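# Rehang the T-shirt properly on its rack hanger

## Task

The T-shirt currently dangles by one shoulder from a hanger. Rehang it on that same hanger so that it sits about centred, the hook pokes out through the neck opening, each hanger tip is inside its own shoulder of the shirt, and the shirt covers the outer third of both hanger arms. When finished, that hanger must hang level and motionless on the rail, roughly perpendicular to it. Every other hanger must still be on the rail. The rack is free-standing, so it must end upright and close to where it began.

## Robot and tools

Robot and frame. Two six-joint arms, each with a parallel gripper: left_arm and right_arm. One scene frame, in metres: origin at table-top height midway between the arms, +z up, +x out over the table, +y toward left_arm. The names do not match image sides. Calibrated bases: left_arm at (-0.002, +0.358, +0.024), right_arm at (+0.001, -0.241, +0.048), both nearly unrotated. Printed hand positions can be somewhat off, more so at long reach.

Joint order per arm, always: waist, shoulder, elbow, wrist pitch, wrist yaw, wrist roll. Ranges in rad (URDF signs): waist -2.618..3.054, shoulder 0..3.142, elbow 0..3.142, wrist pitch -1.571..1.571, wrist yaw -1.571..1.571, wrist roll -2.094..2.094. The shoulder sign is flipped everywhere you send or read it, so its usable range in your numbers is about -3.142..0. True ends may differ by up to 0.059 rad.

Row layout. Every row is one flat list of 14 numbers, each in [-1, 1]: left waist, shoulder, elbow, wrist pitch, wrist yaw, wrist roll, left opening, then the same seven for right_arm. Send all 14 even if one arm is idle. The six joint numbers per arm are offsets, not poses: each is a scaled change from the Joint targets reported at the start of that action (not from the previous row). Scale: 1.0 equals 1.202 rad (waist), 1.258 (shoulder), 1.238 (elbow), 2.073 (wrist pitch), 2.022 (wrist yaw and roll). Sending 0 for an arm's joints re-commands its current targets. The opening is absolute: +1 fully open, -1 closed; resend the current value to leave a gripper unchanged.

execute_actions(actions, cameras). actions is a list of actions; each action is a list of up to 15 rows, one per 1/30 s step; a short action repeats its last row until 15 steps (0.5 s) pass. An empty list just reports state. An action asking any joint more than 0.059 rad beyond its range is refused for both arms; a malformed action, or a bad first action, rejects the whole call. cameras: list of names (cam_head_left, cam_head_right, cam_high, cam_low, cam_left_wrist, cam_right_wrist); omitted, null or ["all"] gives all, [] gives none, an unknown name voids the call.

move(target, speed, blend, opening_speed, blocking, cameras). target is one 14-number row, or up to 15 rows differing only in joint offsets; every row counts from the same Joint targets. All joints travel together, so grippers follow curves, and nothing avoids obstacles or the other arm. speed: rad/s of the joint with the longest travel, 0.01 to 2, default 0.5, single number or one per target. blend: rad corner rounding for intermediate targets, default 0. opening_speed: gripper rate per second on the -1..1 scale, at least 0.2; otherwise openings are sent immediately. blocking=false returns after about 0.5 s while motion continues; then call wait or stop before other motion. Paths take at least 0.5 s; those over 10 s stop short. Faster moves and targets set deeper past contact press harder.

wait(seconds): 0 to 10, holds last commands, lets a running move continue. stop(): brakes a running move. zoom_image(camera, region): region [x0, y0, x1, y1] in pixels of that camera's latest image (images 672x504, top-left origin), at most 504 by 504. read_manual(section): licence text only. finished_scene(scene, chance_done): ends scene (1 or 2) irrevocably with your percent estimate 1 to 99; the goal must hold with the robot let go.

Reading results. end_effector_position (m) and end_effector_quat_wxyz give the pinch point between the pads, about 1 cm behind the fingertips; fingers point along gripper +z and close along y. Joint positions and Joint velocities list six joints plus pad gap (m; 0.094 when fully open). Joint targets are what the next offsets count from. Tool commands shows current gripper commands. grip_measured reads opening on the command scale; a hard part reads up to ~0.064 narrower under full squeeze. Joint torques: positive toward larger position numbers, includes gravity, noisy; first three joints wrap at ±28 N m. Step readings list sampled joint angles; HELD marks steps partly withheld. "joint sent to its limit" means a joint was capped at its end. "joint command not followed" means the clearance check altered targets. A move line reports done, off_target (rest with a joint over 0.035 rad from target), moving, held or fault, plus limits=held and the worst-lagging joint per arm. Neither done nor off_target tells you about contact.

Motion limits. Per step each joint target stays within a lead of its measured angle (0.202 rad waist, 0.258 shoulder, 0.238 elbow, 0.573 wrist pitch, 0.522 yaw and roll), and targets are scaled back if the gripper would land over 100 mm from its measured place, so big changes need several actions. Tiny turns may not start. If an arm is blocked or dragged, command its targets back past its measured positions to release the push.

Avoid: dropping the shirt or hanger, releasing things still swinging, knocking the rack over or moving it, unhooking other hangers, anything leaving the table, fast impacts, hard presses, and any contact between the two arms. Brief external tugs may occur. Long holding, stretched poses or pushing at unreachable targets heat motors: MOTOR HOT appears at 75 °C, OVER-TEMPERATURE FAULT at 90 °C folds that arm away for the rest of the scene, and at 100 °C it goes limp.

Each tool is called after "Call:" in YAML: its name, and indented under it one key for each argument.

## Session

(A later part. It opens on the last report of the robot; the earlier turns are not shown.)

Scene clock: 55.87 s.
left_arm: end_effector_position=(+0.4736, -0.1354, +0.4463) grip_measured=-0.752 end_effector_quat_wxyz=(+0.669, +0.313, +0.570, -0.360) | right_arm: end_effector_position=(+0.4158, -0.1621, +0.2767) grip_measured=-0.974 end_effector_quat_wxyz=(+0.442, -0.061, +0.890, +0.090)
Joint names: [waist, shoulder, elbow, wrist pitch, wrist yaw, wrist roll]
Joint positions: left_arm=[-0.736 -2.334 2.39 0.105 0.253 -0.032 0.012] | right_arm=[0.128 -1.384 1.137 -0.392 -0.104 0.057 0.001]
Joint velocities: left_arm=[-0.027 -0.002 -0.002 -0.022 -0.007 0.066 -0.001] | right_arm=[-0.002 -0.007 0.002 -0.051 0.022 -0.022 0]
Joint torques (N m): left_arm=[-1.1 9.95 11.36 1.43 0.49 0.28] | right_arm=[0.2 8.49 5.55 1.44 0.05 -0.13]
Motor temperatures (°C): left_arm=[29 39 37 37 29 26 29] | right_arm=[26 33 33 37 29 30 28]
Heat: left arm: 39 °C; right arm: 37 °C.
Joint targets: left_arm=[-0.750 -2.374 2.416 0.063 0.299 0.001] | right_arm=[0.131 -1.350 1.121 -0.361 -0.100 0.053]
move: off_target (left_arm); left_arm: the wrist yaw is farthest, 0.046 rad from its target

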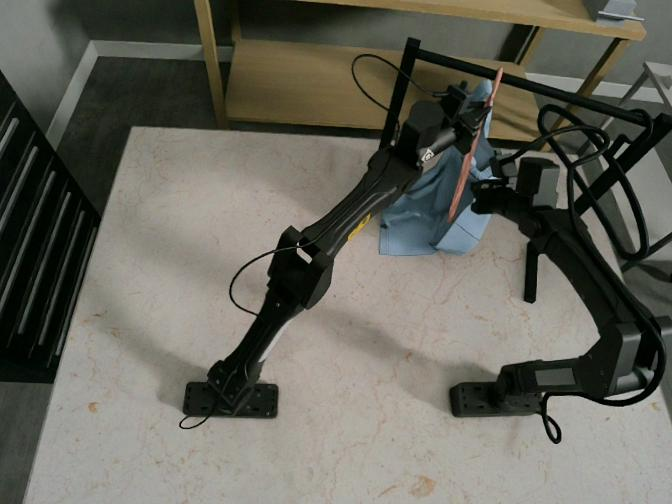

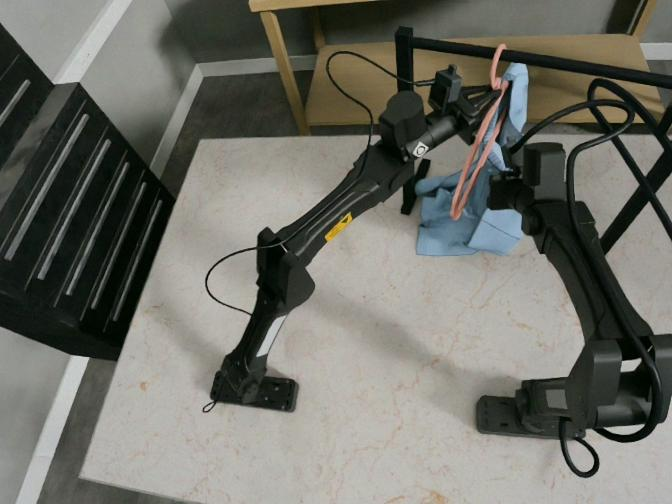

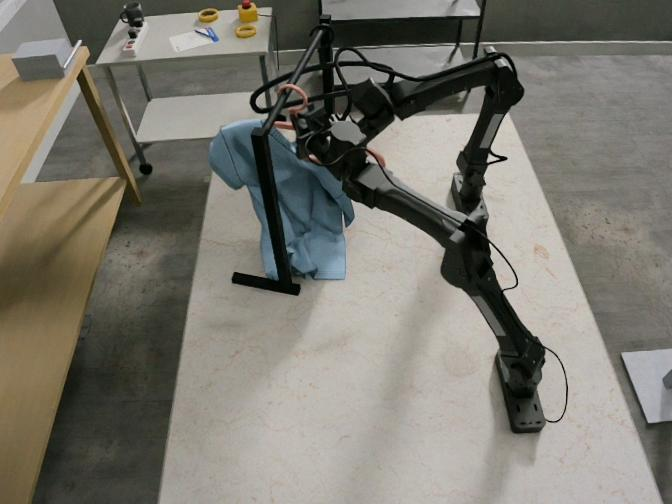

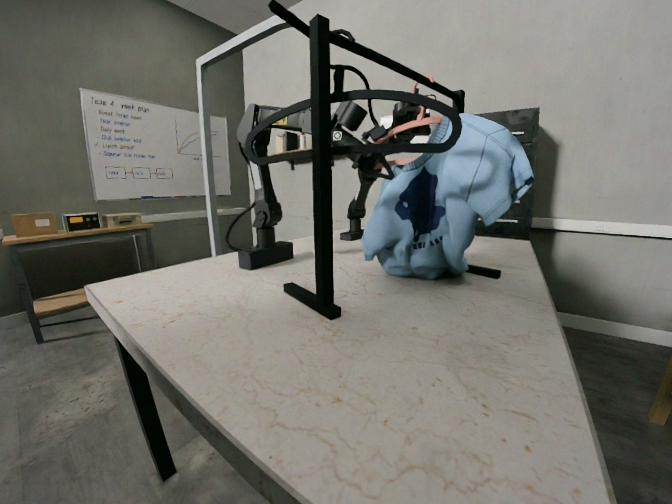

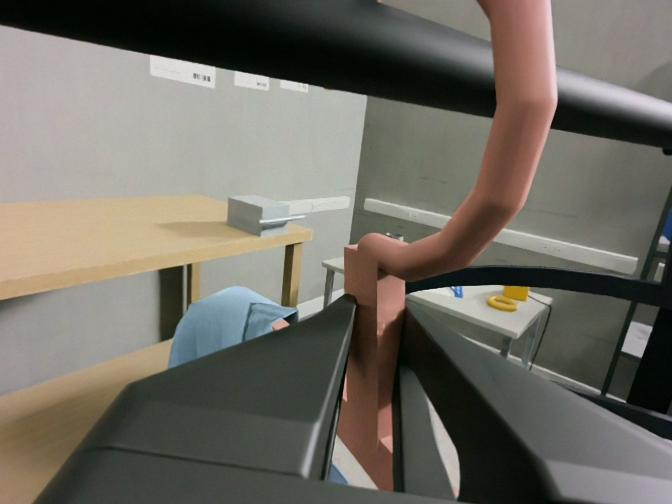

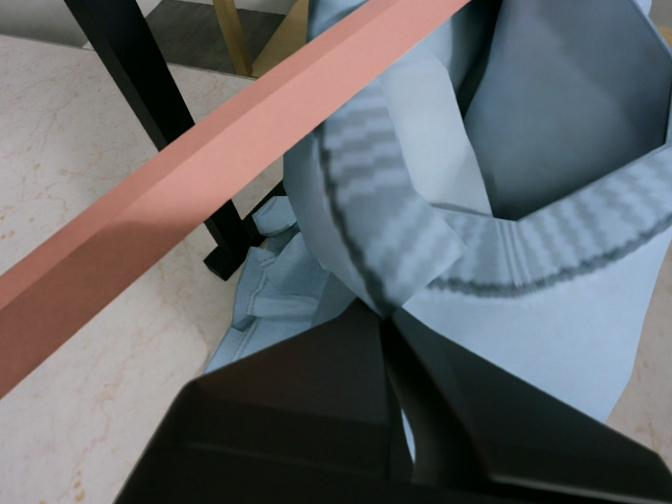

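Call:
move:
  target: [0,0,0,0,0,0,-0.9,0.377,0.366,-0.191,-0.082,0.247,0,-1]
  speed: 0.3
  cameras: ["cam_head_right","cam_head_left","cam_high","cam_left_wrist","cam_right_wrist"]

Scene clock: 58.33 s.
left_arm: end_effector_position=(+0.4675, -0.1401, +0.4471) grip_measured=-0.752 end_effector_quat_wxyz=(+0.664, +0.318, +0.567, -0.370) | right_arm: end_effector_position=(+0.2940, -0.1250, +0.3111) grip_measured=-0.975 end_effector_quat_wxyz=(+0.514, -0.132, +0.847, -0.004)
Joint names: [waist, shoulder, elbow, wrist pitch, wrist yaw, wrist roll]
Joint positions: left_arm=[-0.744 -2.334 2.392 0.105 0.268 -0.041 0.012] | right_arm=[0.575 -0.916 0.894 -0.512 0.387 0.057 0.001]
Joint velocities: left_arm=[0.002 0.002 -0.007 -0.081 0.022 0.022 0.001] | right_arm=[-0.012 0.017 -0.007 -0.007 -0.022 0.007 0]
Joint torques (N m): left_arm=[-0.61 9.99 11.18 1.39 0.28 0.43] | right_arm=[0.72 3.45 5.83 1.03 0.18 -0.1]
Motor temperatures (°C): left_arm=[29 39 37 37 29 26 29] | right_arm=[26 33 33 37 29 30 28]
Heat: left arm: 39 °C; right arm: 37 °C.
Joint targets: left_arm=[-0.750 -2.374 2.416 0.063 0.299 0.001] | right_arm=[0.584 -0.889 0.884 -0.531 0.399 0.053]
move: off_target (left_arm); left_arm: the wrist pitch is farthest, 0.042 rad from its target
Images, in order (width x height): cam_head_left 672x504, cam_head_right 672x504, cam_high 672x504, cam_left_wrist 672x504, cam_right_wrist 672x504.

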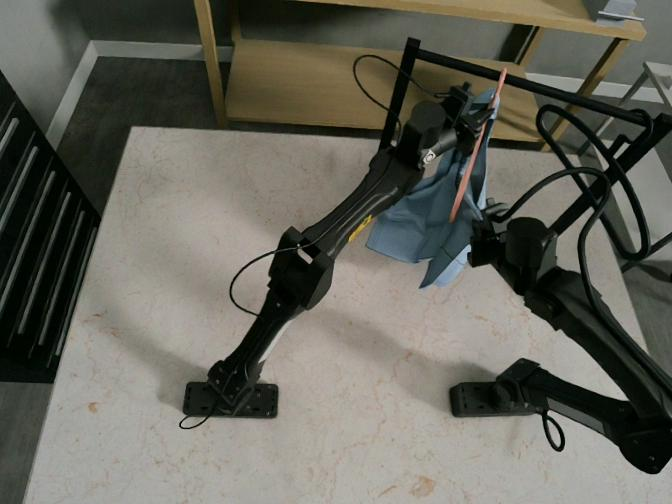

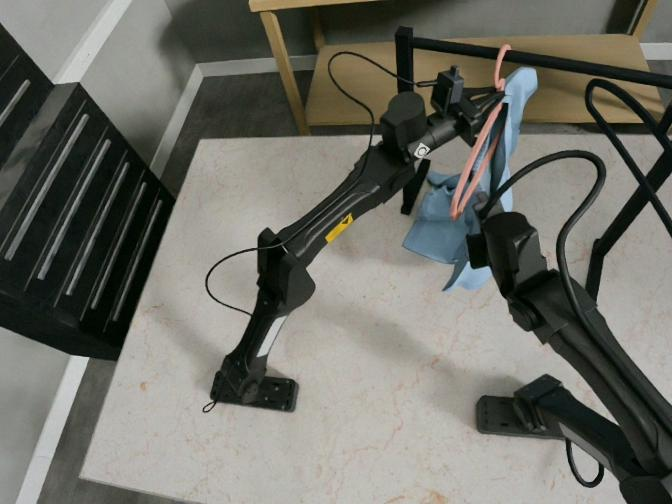

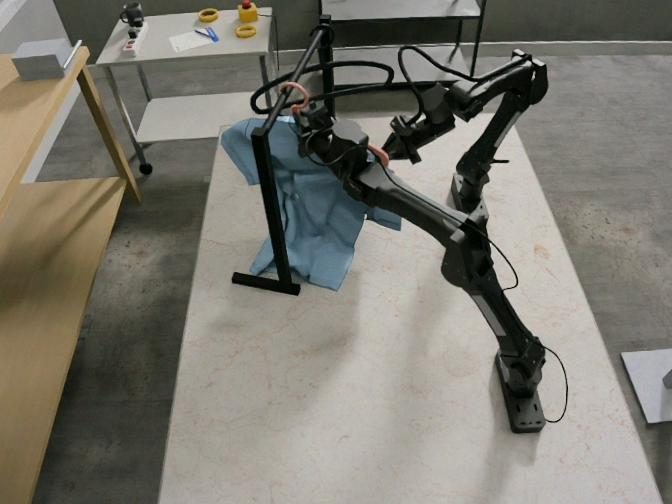

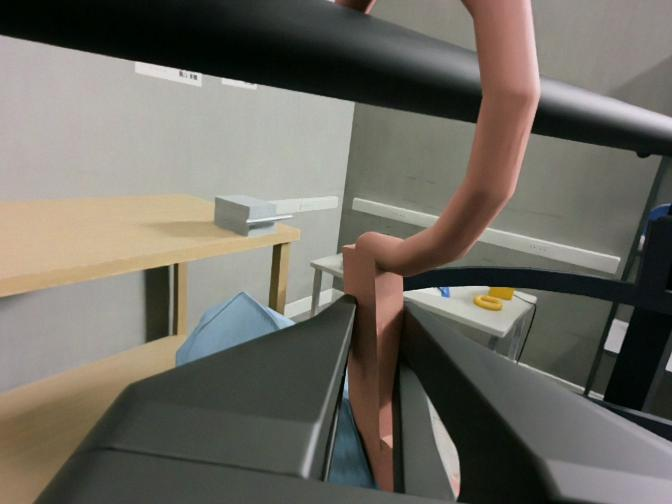

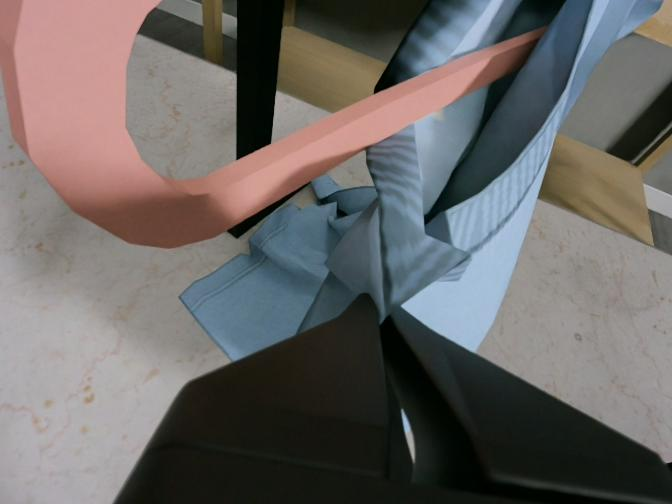

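Call:
move:
  target: [0,0,0,0,0,0,-0.9,0.579,0.194,-0.076,-0.104,0.254,0,-1]
  speed: 0.35
  cameras: ["cam_head_right","cam_head_left","cam_high","cam_left_wrist","cam_right_wrist"]

Scene clock: 61.57 s.
left_arm: end_effector_position=(+0.4542, -0.1502, +0.4477) grip_measured=-0.772 end_effector_quat_wxyz=(+0.654, +0.332, +0.558, -0.388) | right_arm: end_effector_position=(+0.1939, -0.0991, +0.3279) grip_measured=-0.975 end_effector_quat_wxyz=(+0.582, -0.267, +0.767, -0.049)
Joint names: [waist, shoulder, elbow, wrist pitch, wrist yaw, wrist roll]
Joint positions: left_arm=[-0.759 -2.334 2.394 0.105 0.305 -0.049 0.011] | right_arm=[1.261 -0.657 0.803 -0.719 0.942 0.063 0.001]
Joint velocities: left_arm=[0.007 0.007 0.012 0.022 -0.051 0.066 0] | right_arm=[-0.002 -0.002 -0.007 0.051 0.007 -0.051 0]
Joint torques (N m): left_arm=[0.79 10.06 11.02 1.43 -0.06 0.54] | right_arm=[1.47 -0.38 5.14 0.8 0.01 -0.1]
Motor temperatures (°C): left_arm=[29 39 37 37 29 26 29] | right_arm=[26 33 33 36 29 30 28]
Heat: left arm: 39 °C; right arm: 36 °C.
Joint targets: left_arm=[-0.750 -2.374 2.416 0.063 0.299 0.001] | right_arm=[1.280 -0.646 0.790 -0.746 0.913 0.053]
move: off_target (left_arm); left_arm: the wrist roll is farthest, 0.050 rad from its target
Images, in order (width x height): cam_head_left 672x504, cam_head_right 672x504, cam_high 672x504, cam_left_wrist 672x504, cam_right_wrist 672x504.

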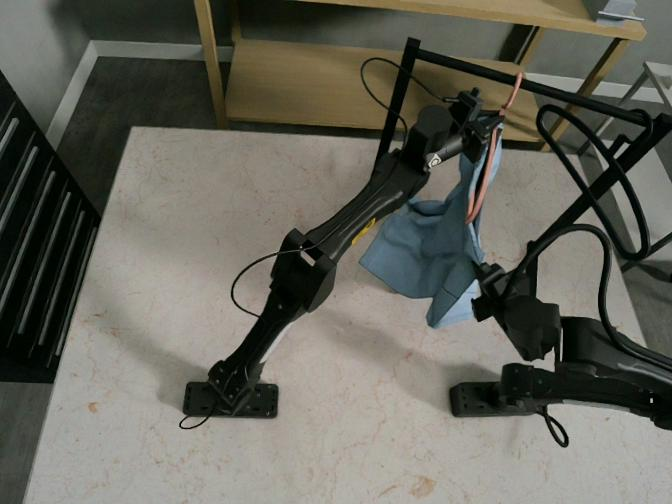

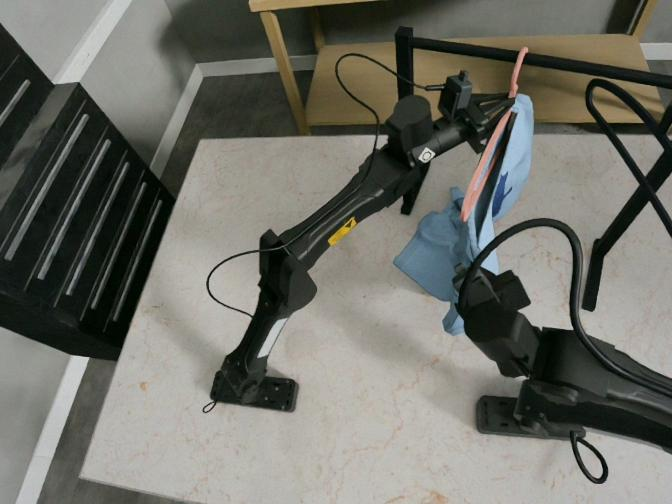

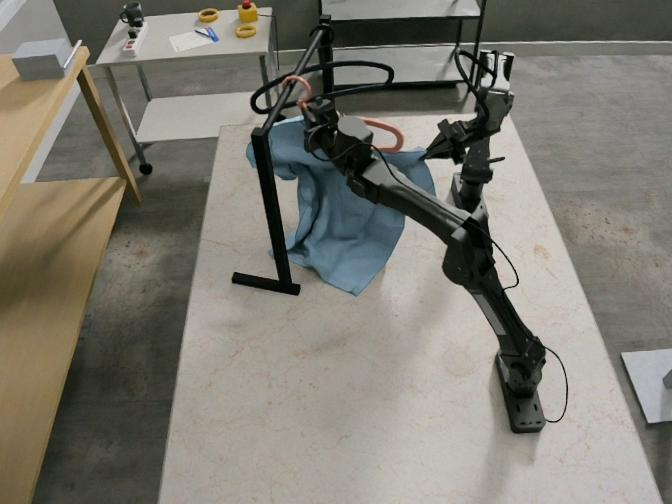

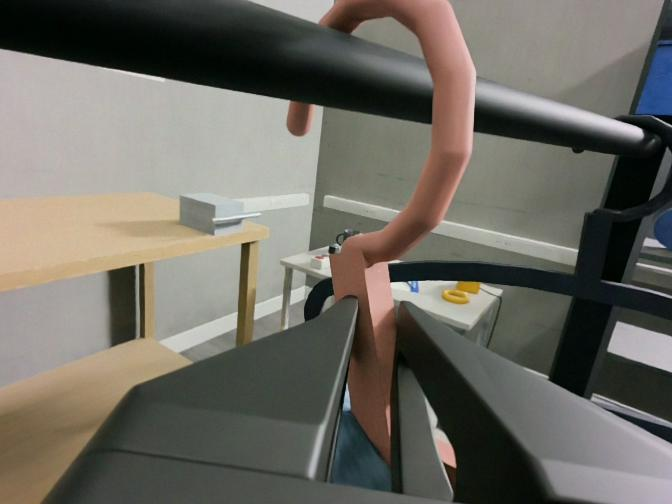

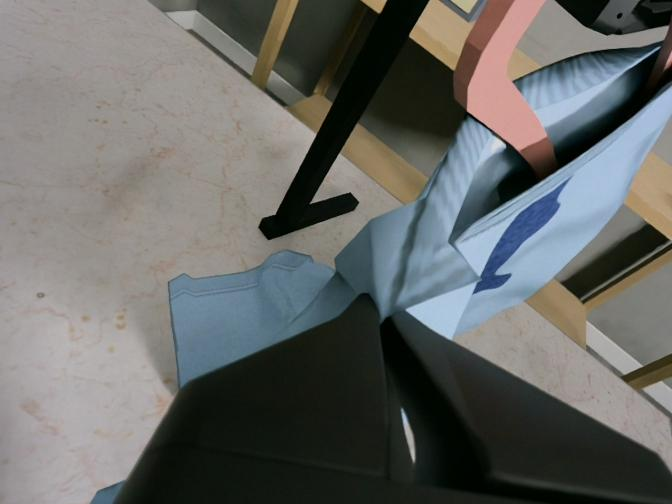

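Call:
move:
  target: [0,0,0,0,0,0,-0.9,0.02,-0.125,0.171,0.039,0.078,0,-1]
  speed: 0.2
  cameras: ["cam_head_right","cam_head_left","cam_high","cam_low","cam_right_wrist"]

Scene clock: 63.53 s.
left_arm: end_effector_position=(+0.4509, -0.1517, +0.4502) grip_measured=-0.841 end_effector_quat_wxyz=(+0.656, +0.341, +0.551, -0.387) | right_arm: end_effector_position=(+0.2043, -0.0864, +0.3706) grip_measured=-0.975 end_effector_quat_wxyz=(+0.604, -0.238, +0.756, -0.083)
Joint names: [waist, shoulder, elbow, wrist pitch, wrist yaw, wrist roll]
Joint positions: left_arm=[-0.76 -2.334 2.399 0.105 0.317 -0.032 0.007] | right_arm=[1.288 -0.805 0.957 -0.71 1.067 0.057 0.001]
Joint velocities: left_arm=[-0.007 0.002 -0.007 -0.051 0.007 0.007 -0.001] | right_arm=[0.017 0.007 -0.002 -0.051 0.007 -0.022 0]
Joint torques (N m): left_arm=[1.11 10.04 10.33 1.4 -0.22 0.32] | right_arm=[1.2 -0.23 9.26 1.38 0.24 -0.1]
Motor temperatures (°C): left_arm=[29 39 37 37 29 26 29] | right_arm=[26 33 33 36 29 30 28]
Heat: left arm: 39 °C; right arm: 36 °C.
Joint targets: left_arm=[-0.750 -2.374 2.416 0.063 0.299 0.001] | right_arm=[1.304 -0.803 1.002 -0.666 1.071 0.053]
move: off_target (left_arm, right_arm); left_arm: the wrist pitch is farthest, 0.042 rad from its target; right_arm: the elbow is farthest, 0.045 rad from its target
Images, in order (width x height): cam_head_left 672x504, cam_head_right 672x504, cam_high 672x504, cam_low 672x504, cam_right_wrist 672x504.

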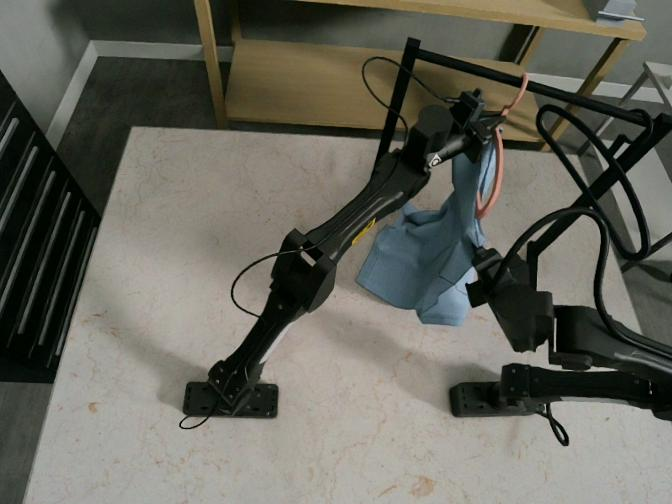

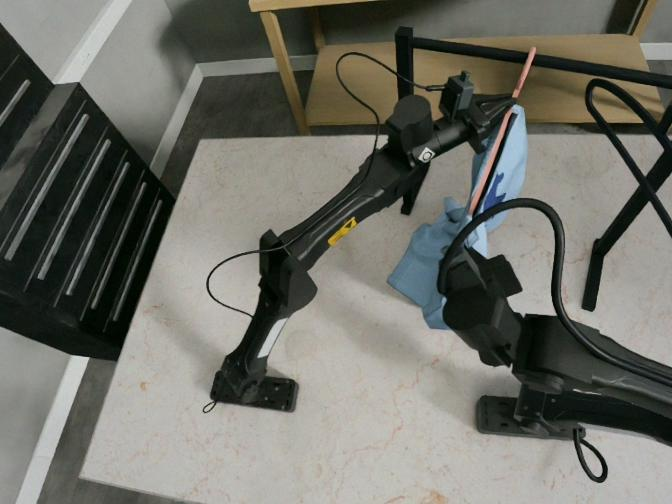

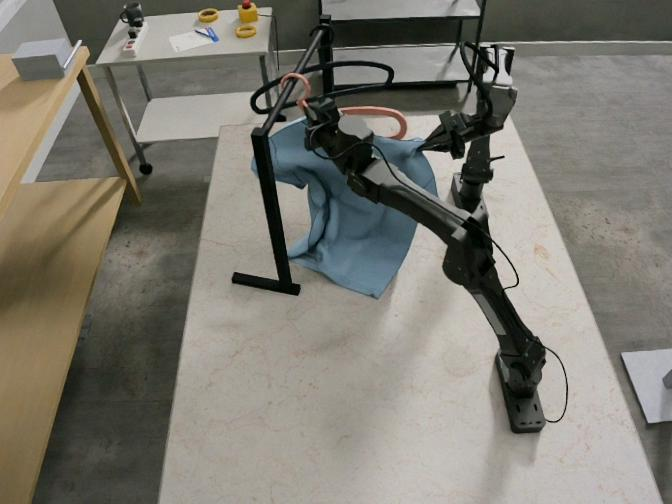

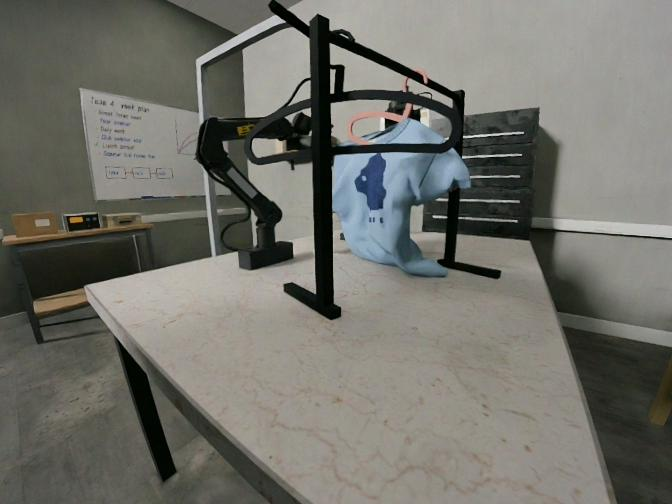

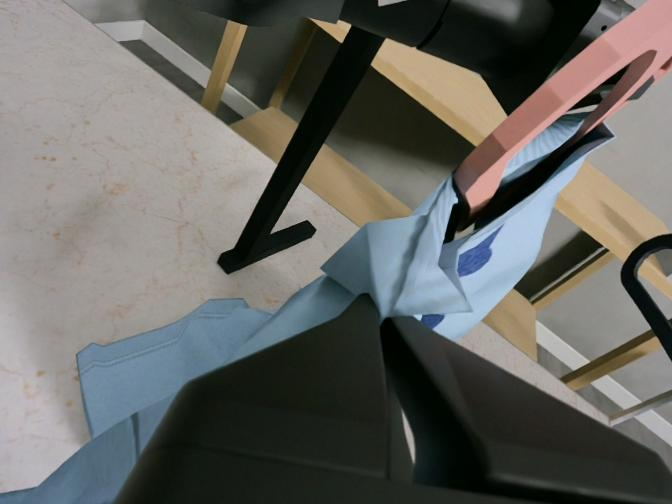

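Call:
move:
  target:
    - [0,0,0,0,0,0,-0.9,-0.02,-0.07,0.16,-0.02,0,0,-1]
    - [0,0,0,0,0,0,-0.9,-0.228,-0.107,0.187,0.004,-0.08,0,-1]
  speed: 0.25
  cameras: ["cam_head_right","cam_head_left","cam_high","cam_low","cam_right_wrist"]

Scene clock: 66.37 s.
left_arm: end_effector_position=(+0.4472, -0.1531, +0.4537) grip_measured=-0.901 end_effector_quat_wxyz=(+0.661, +0.350, +0.541, -0.385) | right_arm: end_effector_position=(+0.2460, -0.0969, +0.4179) grip_measured=-0.975 end_effector_quat_wxyz=(+0.599, -0.158, +0.782, -0.071)
Joint names: [waist, shoulder, elbow, wrist pitch, wrist yaw, wrist roll]
Joint positions: left_arm=[-0.763 -2.334 2.404 0.109 0.33 -0.012 0.005] | right_arm=[1.032 -0.938 1.186 -0.71 0.912 0.057 0.001]
Joint velocities: left_arm=[-0.002 0.002 -0.002 0.037 0.051 0.066 -0.001] | right_arm=[-0.007 -0.002 0.012 -0.051 0.007 -0.007 -0.001]
Joint torques (N m): left_arm=[0.98 10 10.02 1.34 -0.27 0.11] | right_arm=[-0.18 0.53 9.33 1.56 0.11 -0.1]
Motor temperatures (°C): left_arm=[29 39 37 37 29 26 28] | right_arm=[26 33 33 36 29 30 28]
Heat: left arm: 39 °C; right arm: 36 °C.
Joint targets: left_arm=[-0.750 -2.374 2.416 0.063 0.299 0.001] | right_arm=[1.030 -0.937 1.233 -0.657 0.909 0.053]
move: off_target (left_arm, right_arm); left_arm: the wrist pitch is farthest, 0.046 rad from its target; right_arm: the wrist pitch is farthest, 0.052 rad from its target
Images, in order (width x height): cam_head_left 672x504, cam_head_right 672x504, cam_high 672x504, cam_low 672x504, cam_right_wrist 672x504.

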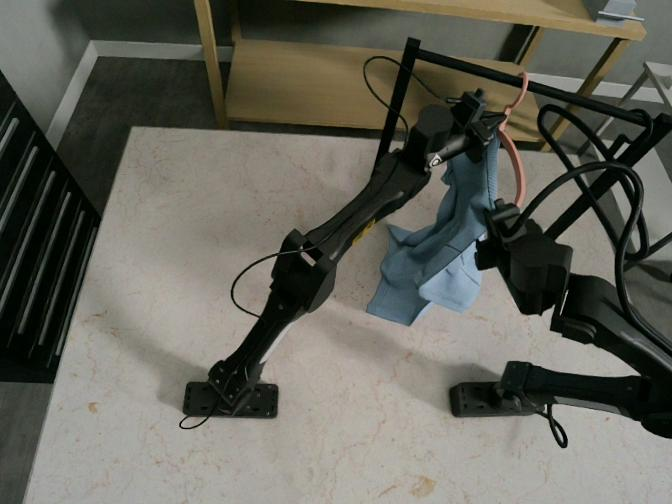

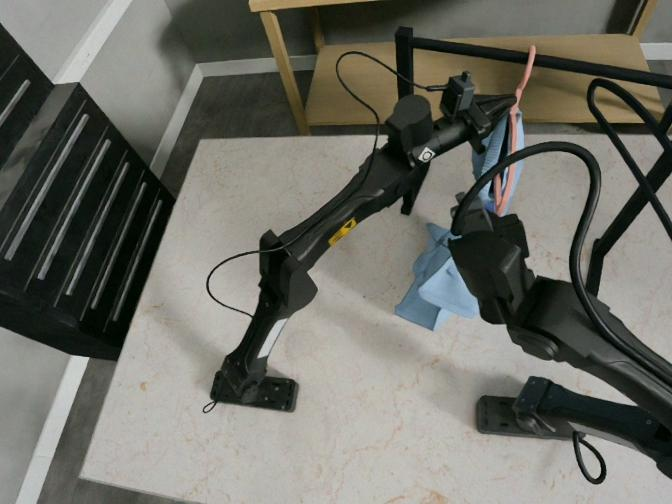

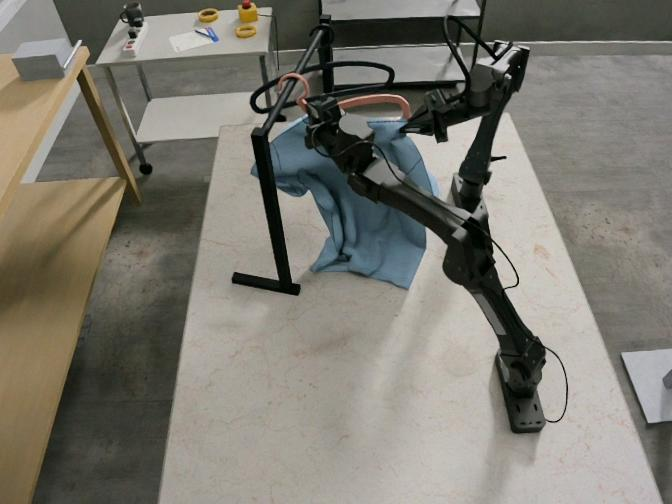

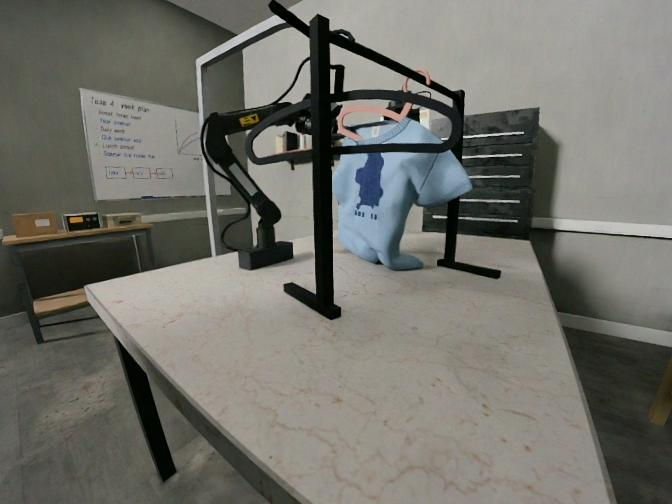

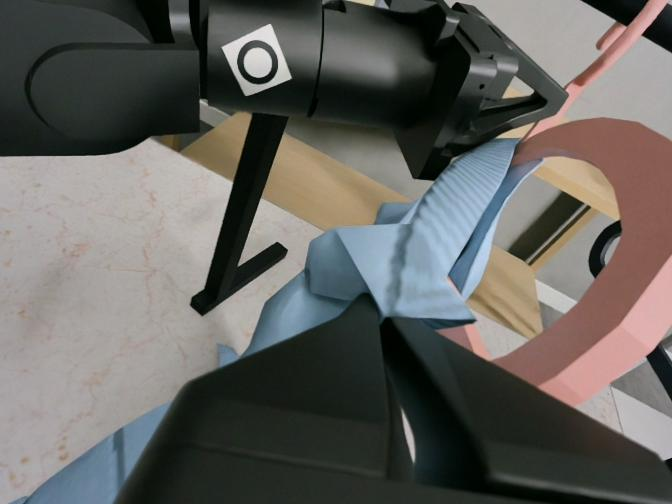

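Call:
zoom_image:
  camera: "cam_right_wrist"
  region: [300, 60, 672, 440]

Call:
zoom_image:
  camera: "cam_head_right"
  region: [400, 30, 600, 250]

Call:
zoom_image:
  camera: "cam_low"
  region: [300, 50, 500, 200]

Call:
zoom_image:
  camera: "cam_head_left"
  region: [400, 60, 600, 260]

Scaled by 1.326 from the camera's 672x504 image, which has a finer 960x720 frame.

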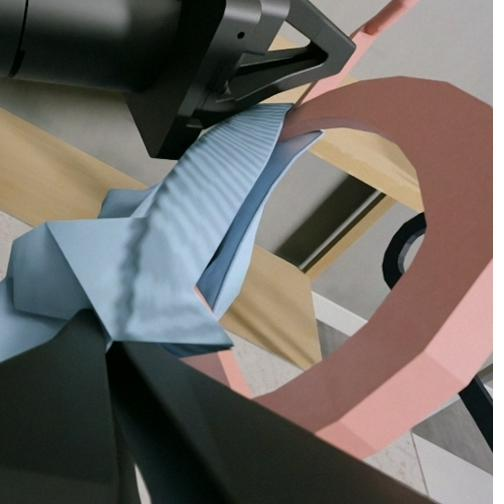

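Scaled by 2.291 from the camera's 672x504 image, which has a finer 960x720 frame.

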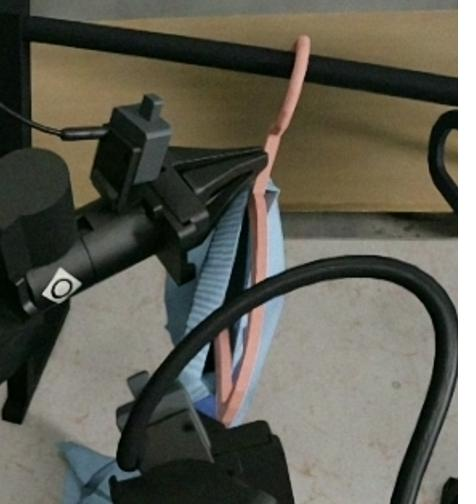

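Scaled by 2.520 from the camera's 672x504 image, which has a finer 960x720 frame.

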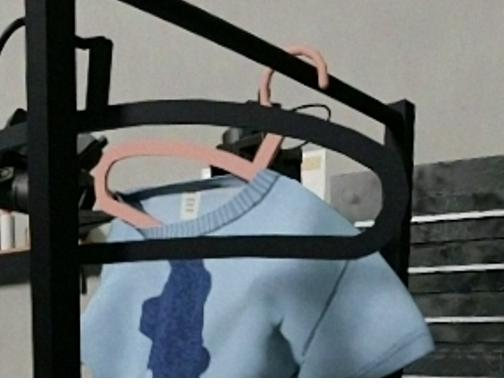

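Scaled by 2.520 from the camera's 672x504 image, which has a finer 960x720 frame.

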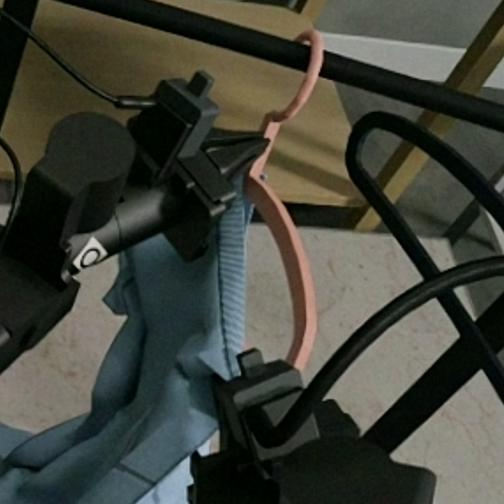

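Call:
move:
  target:
    - [0,0,0,0,0,0,-0.9,0.208,0.037,-0.027,-0.024,0.08,0,-1]
    - [0,0,0,0,0,0,-0.9,0.228,0.107,-0.187,-0.004,0.08,0,-1]
  speed: 0.25
  cameras: ["cam_head_right","cam_head_left","cam_low","cam_right_wrist"]

Scene clock: 69.43 s.
left_arm: end_effector_position=(+0.4455, -0.1540, +0.4539) grip_measured=-0.901 end_effector_quat_wxyz=(+0.659, +0.353, +0.539, -0.388) | right_arm: end_effector_position=(+0.2050, -0.0865, +0.3894) grip_measured=-0.975 end_effector_quat_wxyz=(+0.615, -0.220, +0.754, -0.070)
Joint names: [waist, shoulder, elbow, wrist pitch, wrist yaw, wrist roll]
Joint positions: left_arm=[-0.763 -2.334 2.404 0.111 0.34 -0.012 0.005] | right_arm=[1.288 -0.816 1.013 -0.71 1.074 0.063 0.001]
Joint velocities: left_arm=[0.002 0.007 -0.007 0.022 0.007 -0.007 0] | right_arm=[0.002 0.007 -0.002 -0.037 0.037 -0.007 -0.001]
Joint torques (N m): left_arm=[1.13 9.87 9.89 1.35 -0.43 0.1] | right_arm=[1.17 0.79 5.18 1.4 0.14 -0.1]
Motor temperatures (°C): left_arm=[29 39 37 37 29 26 28] | right_arm=[26 33 33 36 29 30 28]
Heat: left arm: 39 °C; right arm: 36 °C.
Joint targets: left_arm=[-0.750 -2.374 2.416 0.063 0.299 0.001] | right_arm=[1.304 -0.803 1.002 -0.666 1.071 0.053]
move: off_target (left_arm, right_arm); left_arm: the wrist pitch is farthest, 0.048 rad from its target; right_arm: the wrist pitch is farthest, 0.044 rad from its target
Images, in order (width x height): cam_head_left 672x504, cam_head_right 672x504, cam_low 672x504, cam_right_wrist 672x504.

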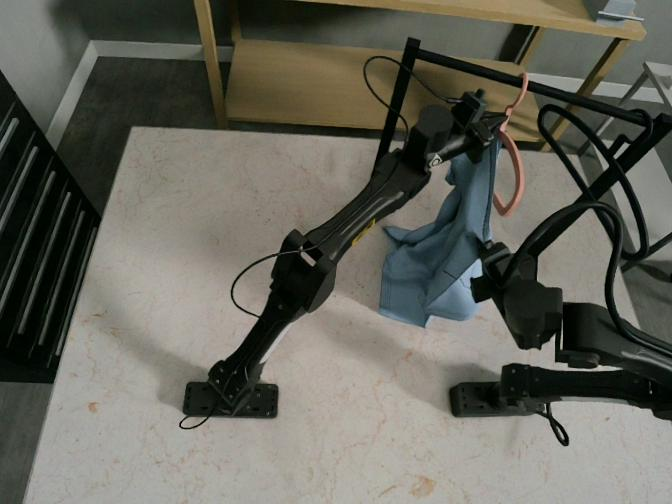

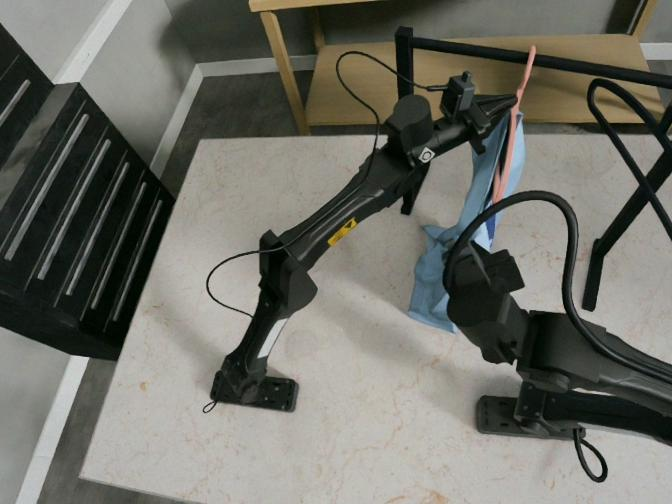

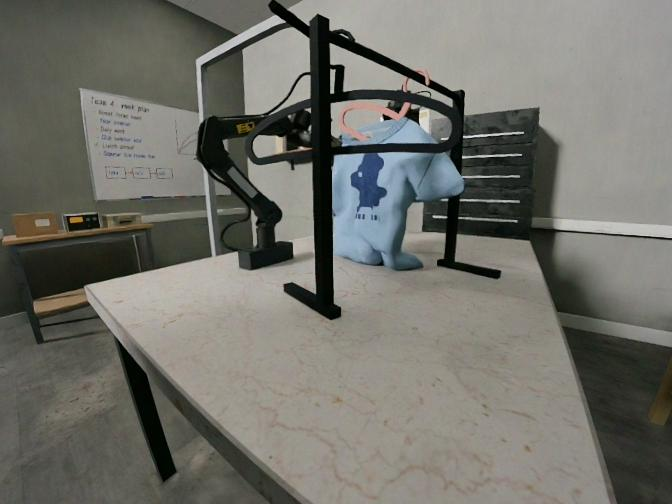

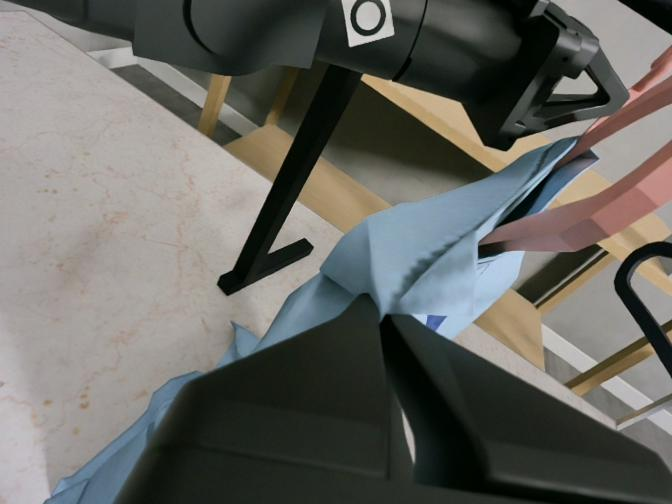

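Call:
move:
  target: [0,0,0,0,0,0,-1,-0.233,0.340,-0.187,-0.079,-0.134,0,-1]
  speed: 0.3
  cameras: ["cam_head_right","cam_head_left","cam_low","cam_high","cam_right_wrist"]

Scene clock: 72.37 s.
left_arm: end_effector_position=(+0.4549, -0.1490, +0.4506) grip_measured=-0.992 end_effector_quat_wxyz=(+0.663, +0.344, +0.548, -0.377) | right_arm: end_effector_position=(+0.1904, -0.1706, +0.3402) grip_measured=-0.975 end_effector_quat_wxyz=(+0.603, -0.171, +0.779, -0.016)
Joint names: [waist, shoulder, elbow, wrist pitch, wrist yaw, wrist roll]
Joint positions: left_arm=[-0.754 -2.338 2.404 0.106 0.314 -0.011 0] | right_arm=[1.027 -0.388 0.784 -0.8 0.809 0.057 0.001]
Joint velocities: left_arm=[-0.002 0.017 -0.002 -0.022 -0.007 0.007 0] | right_arm=[0.007 -0.022 0.007 -0.022 -0.022 -0.022 0]
Joint torques (N m): left_arm=[0.68 10.56 9.62 1.4 -0.13 0.08] | right_arm=[-0.28 -2.28 4.56 0.88 0.02 -0.1]
Motor temperatures (°C): left_arm=[29 40 37 37 29 26 28] | right_arm=[26 33 33 36 29 30 29]
Heat: left arm: 40 °C; right arm: 36 °C.
Joint targets: left_arm=[-0.750 -2.374 2.416 0.063 0.299 0.001] | right_arm=[1.024 -0.375 0.770 -0.829 0.800 0.053]
move: off_target (left_arm); left_arm: the wrist pitch is farthest, 0.043 rad from its target
Images, in order (width x height): cam_head_left 672x504, cam_head_right 672x504, cam_high 672x504, cam_low 672x504, cam_right_wrist 672x504.

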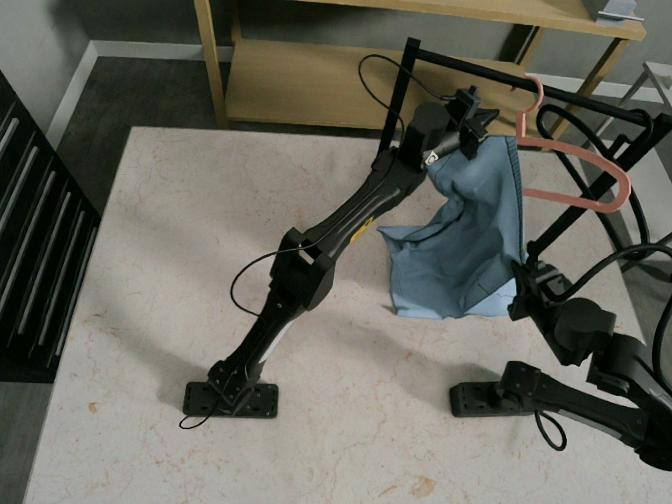

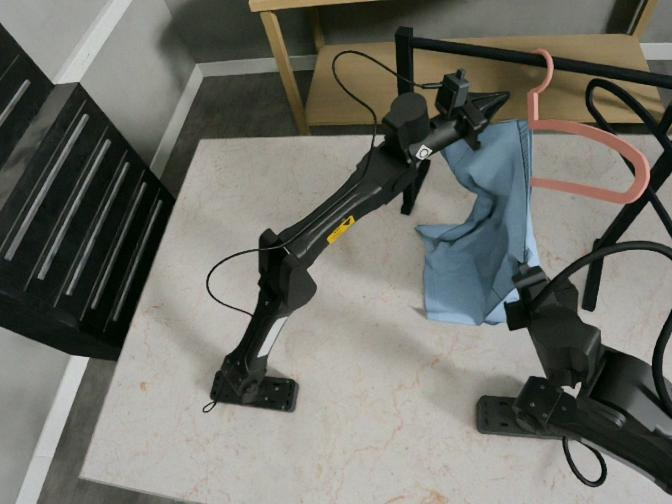

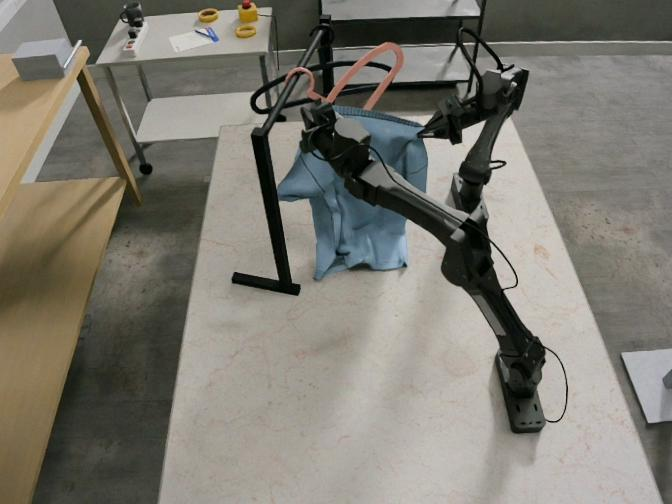

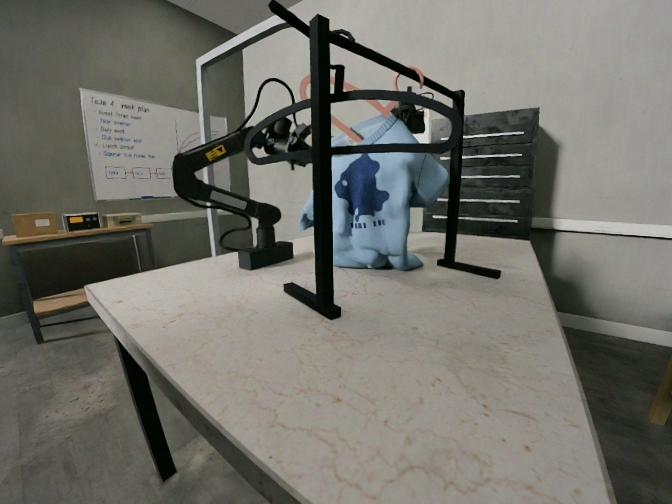

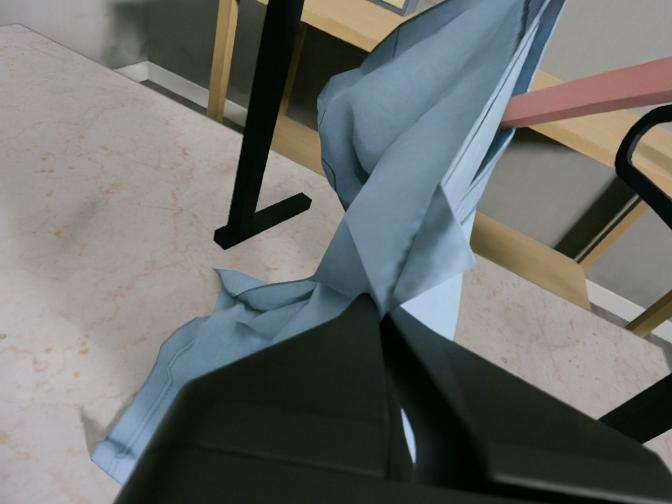

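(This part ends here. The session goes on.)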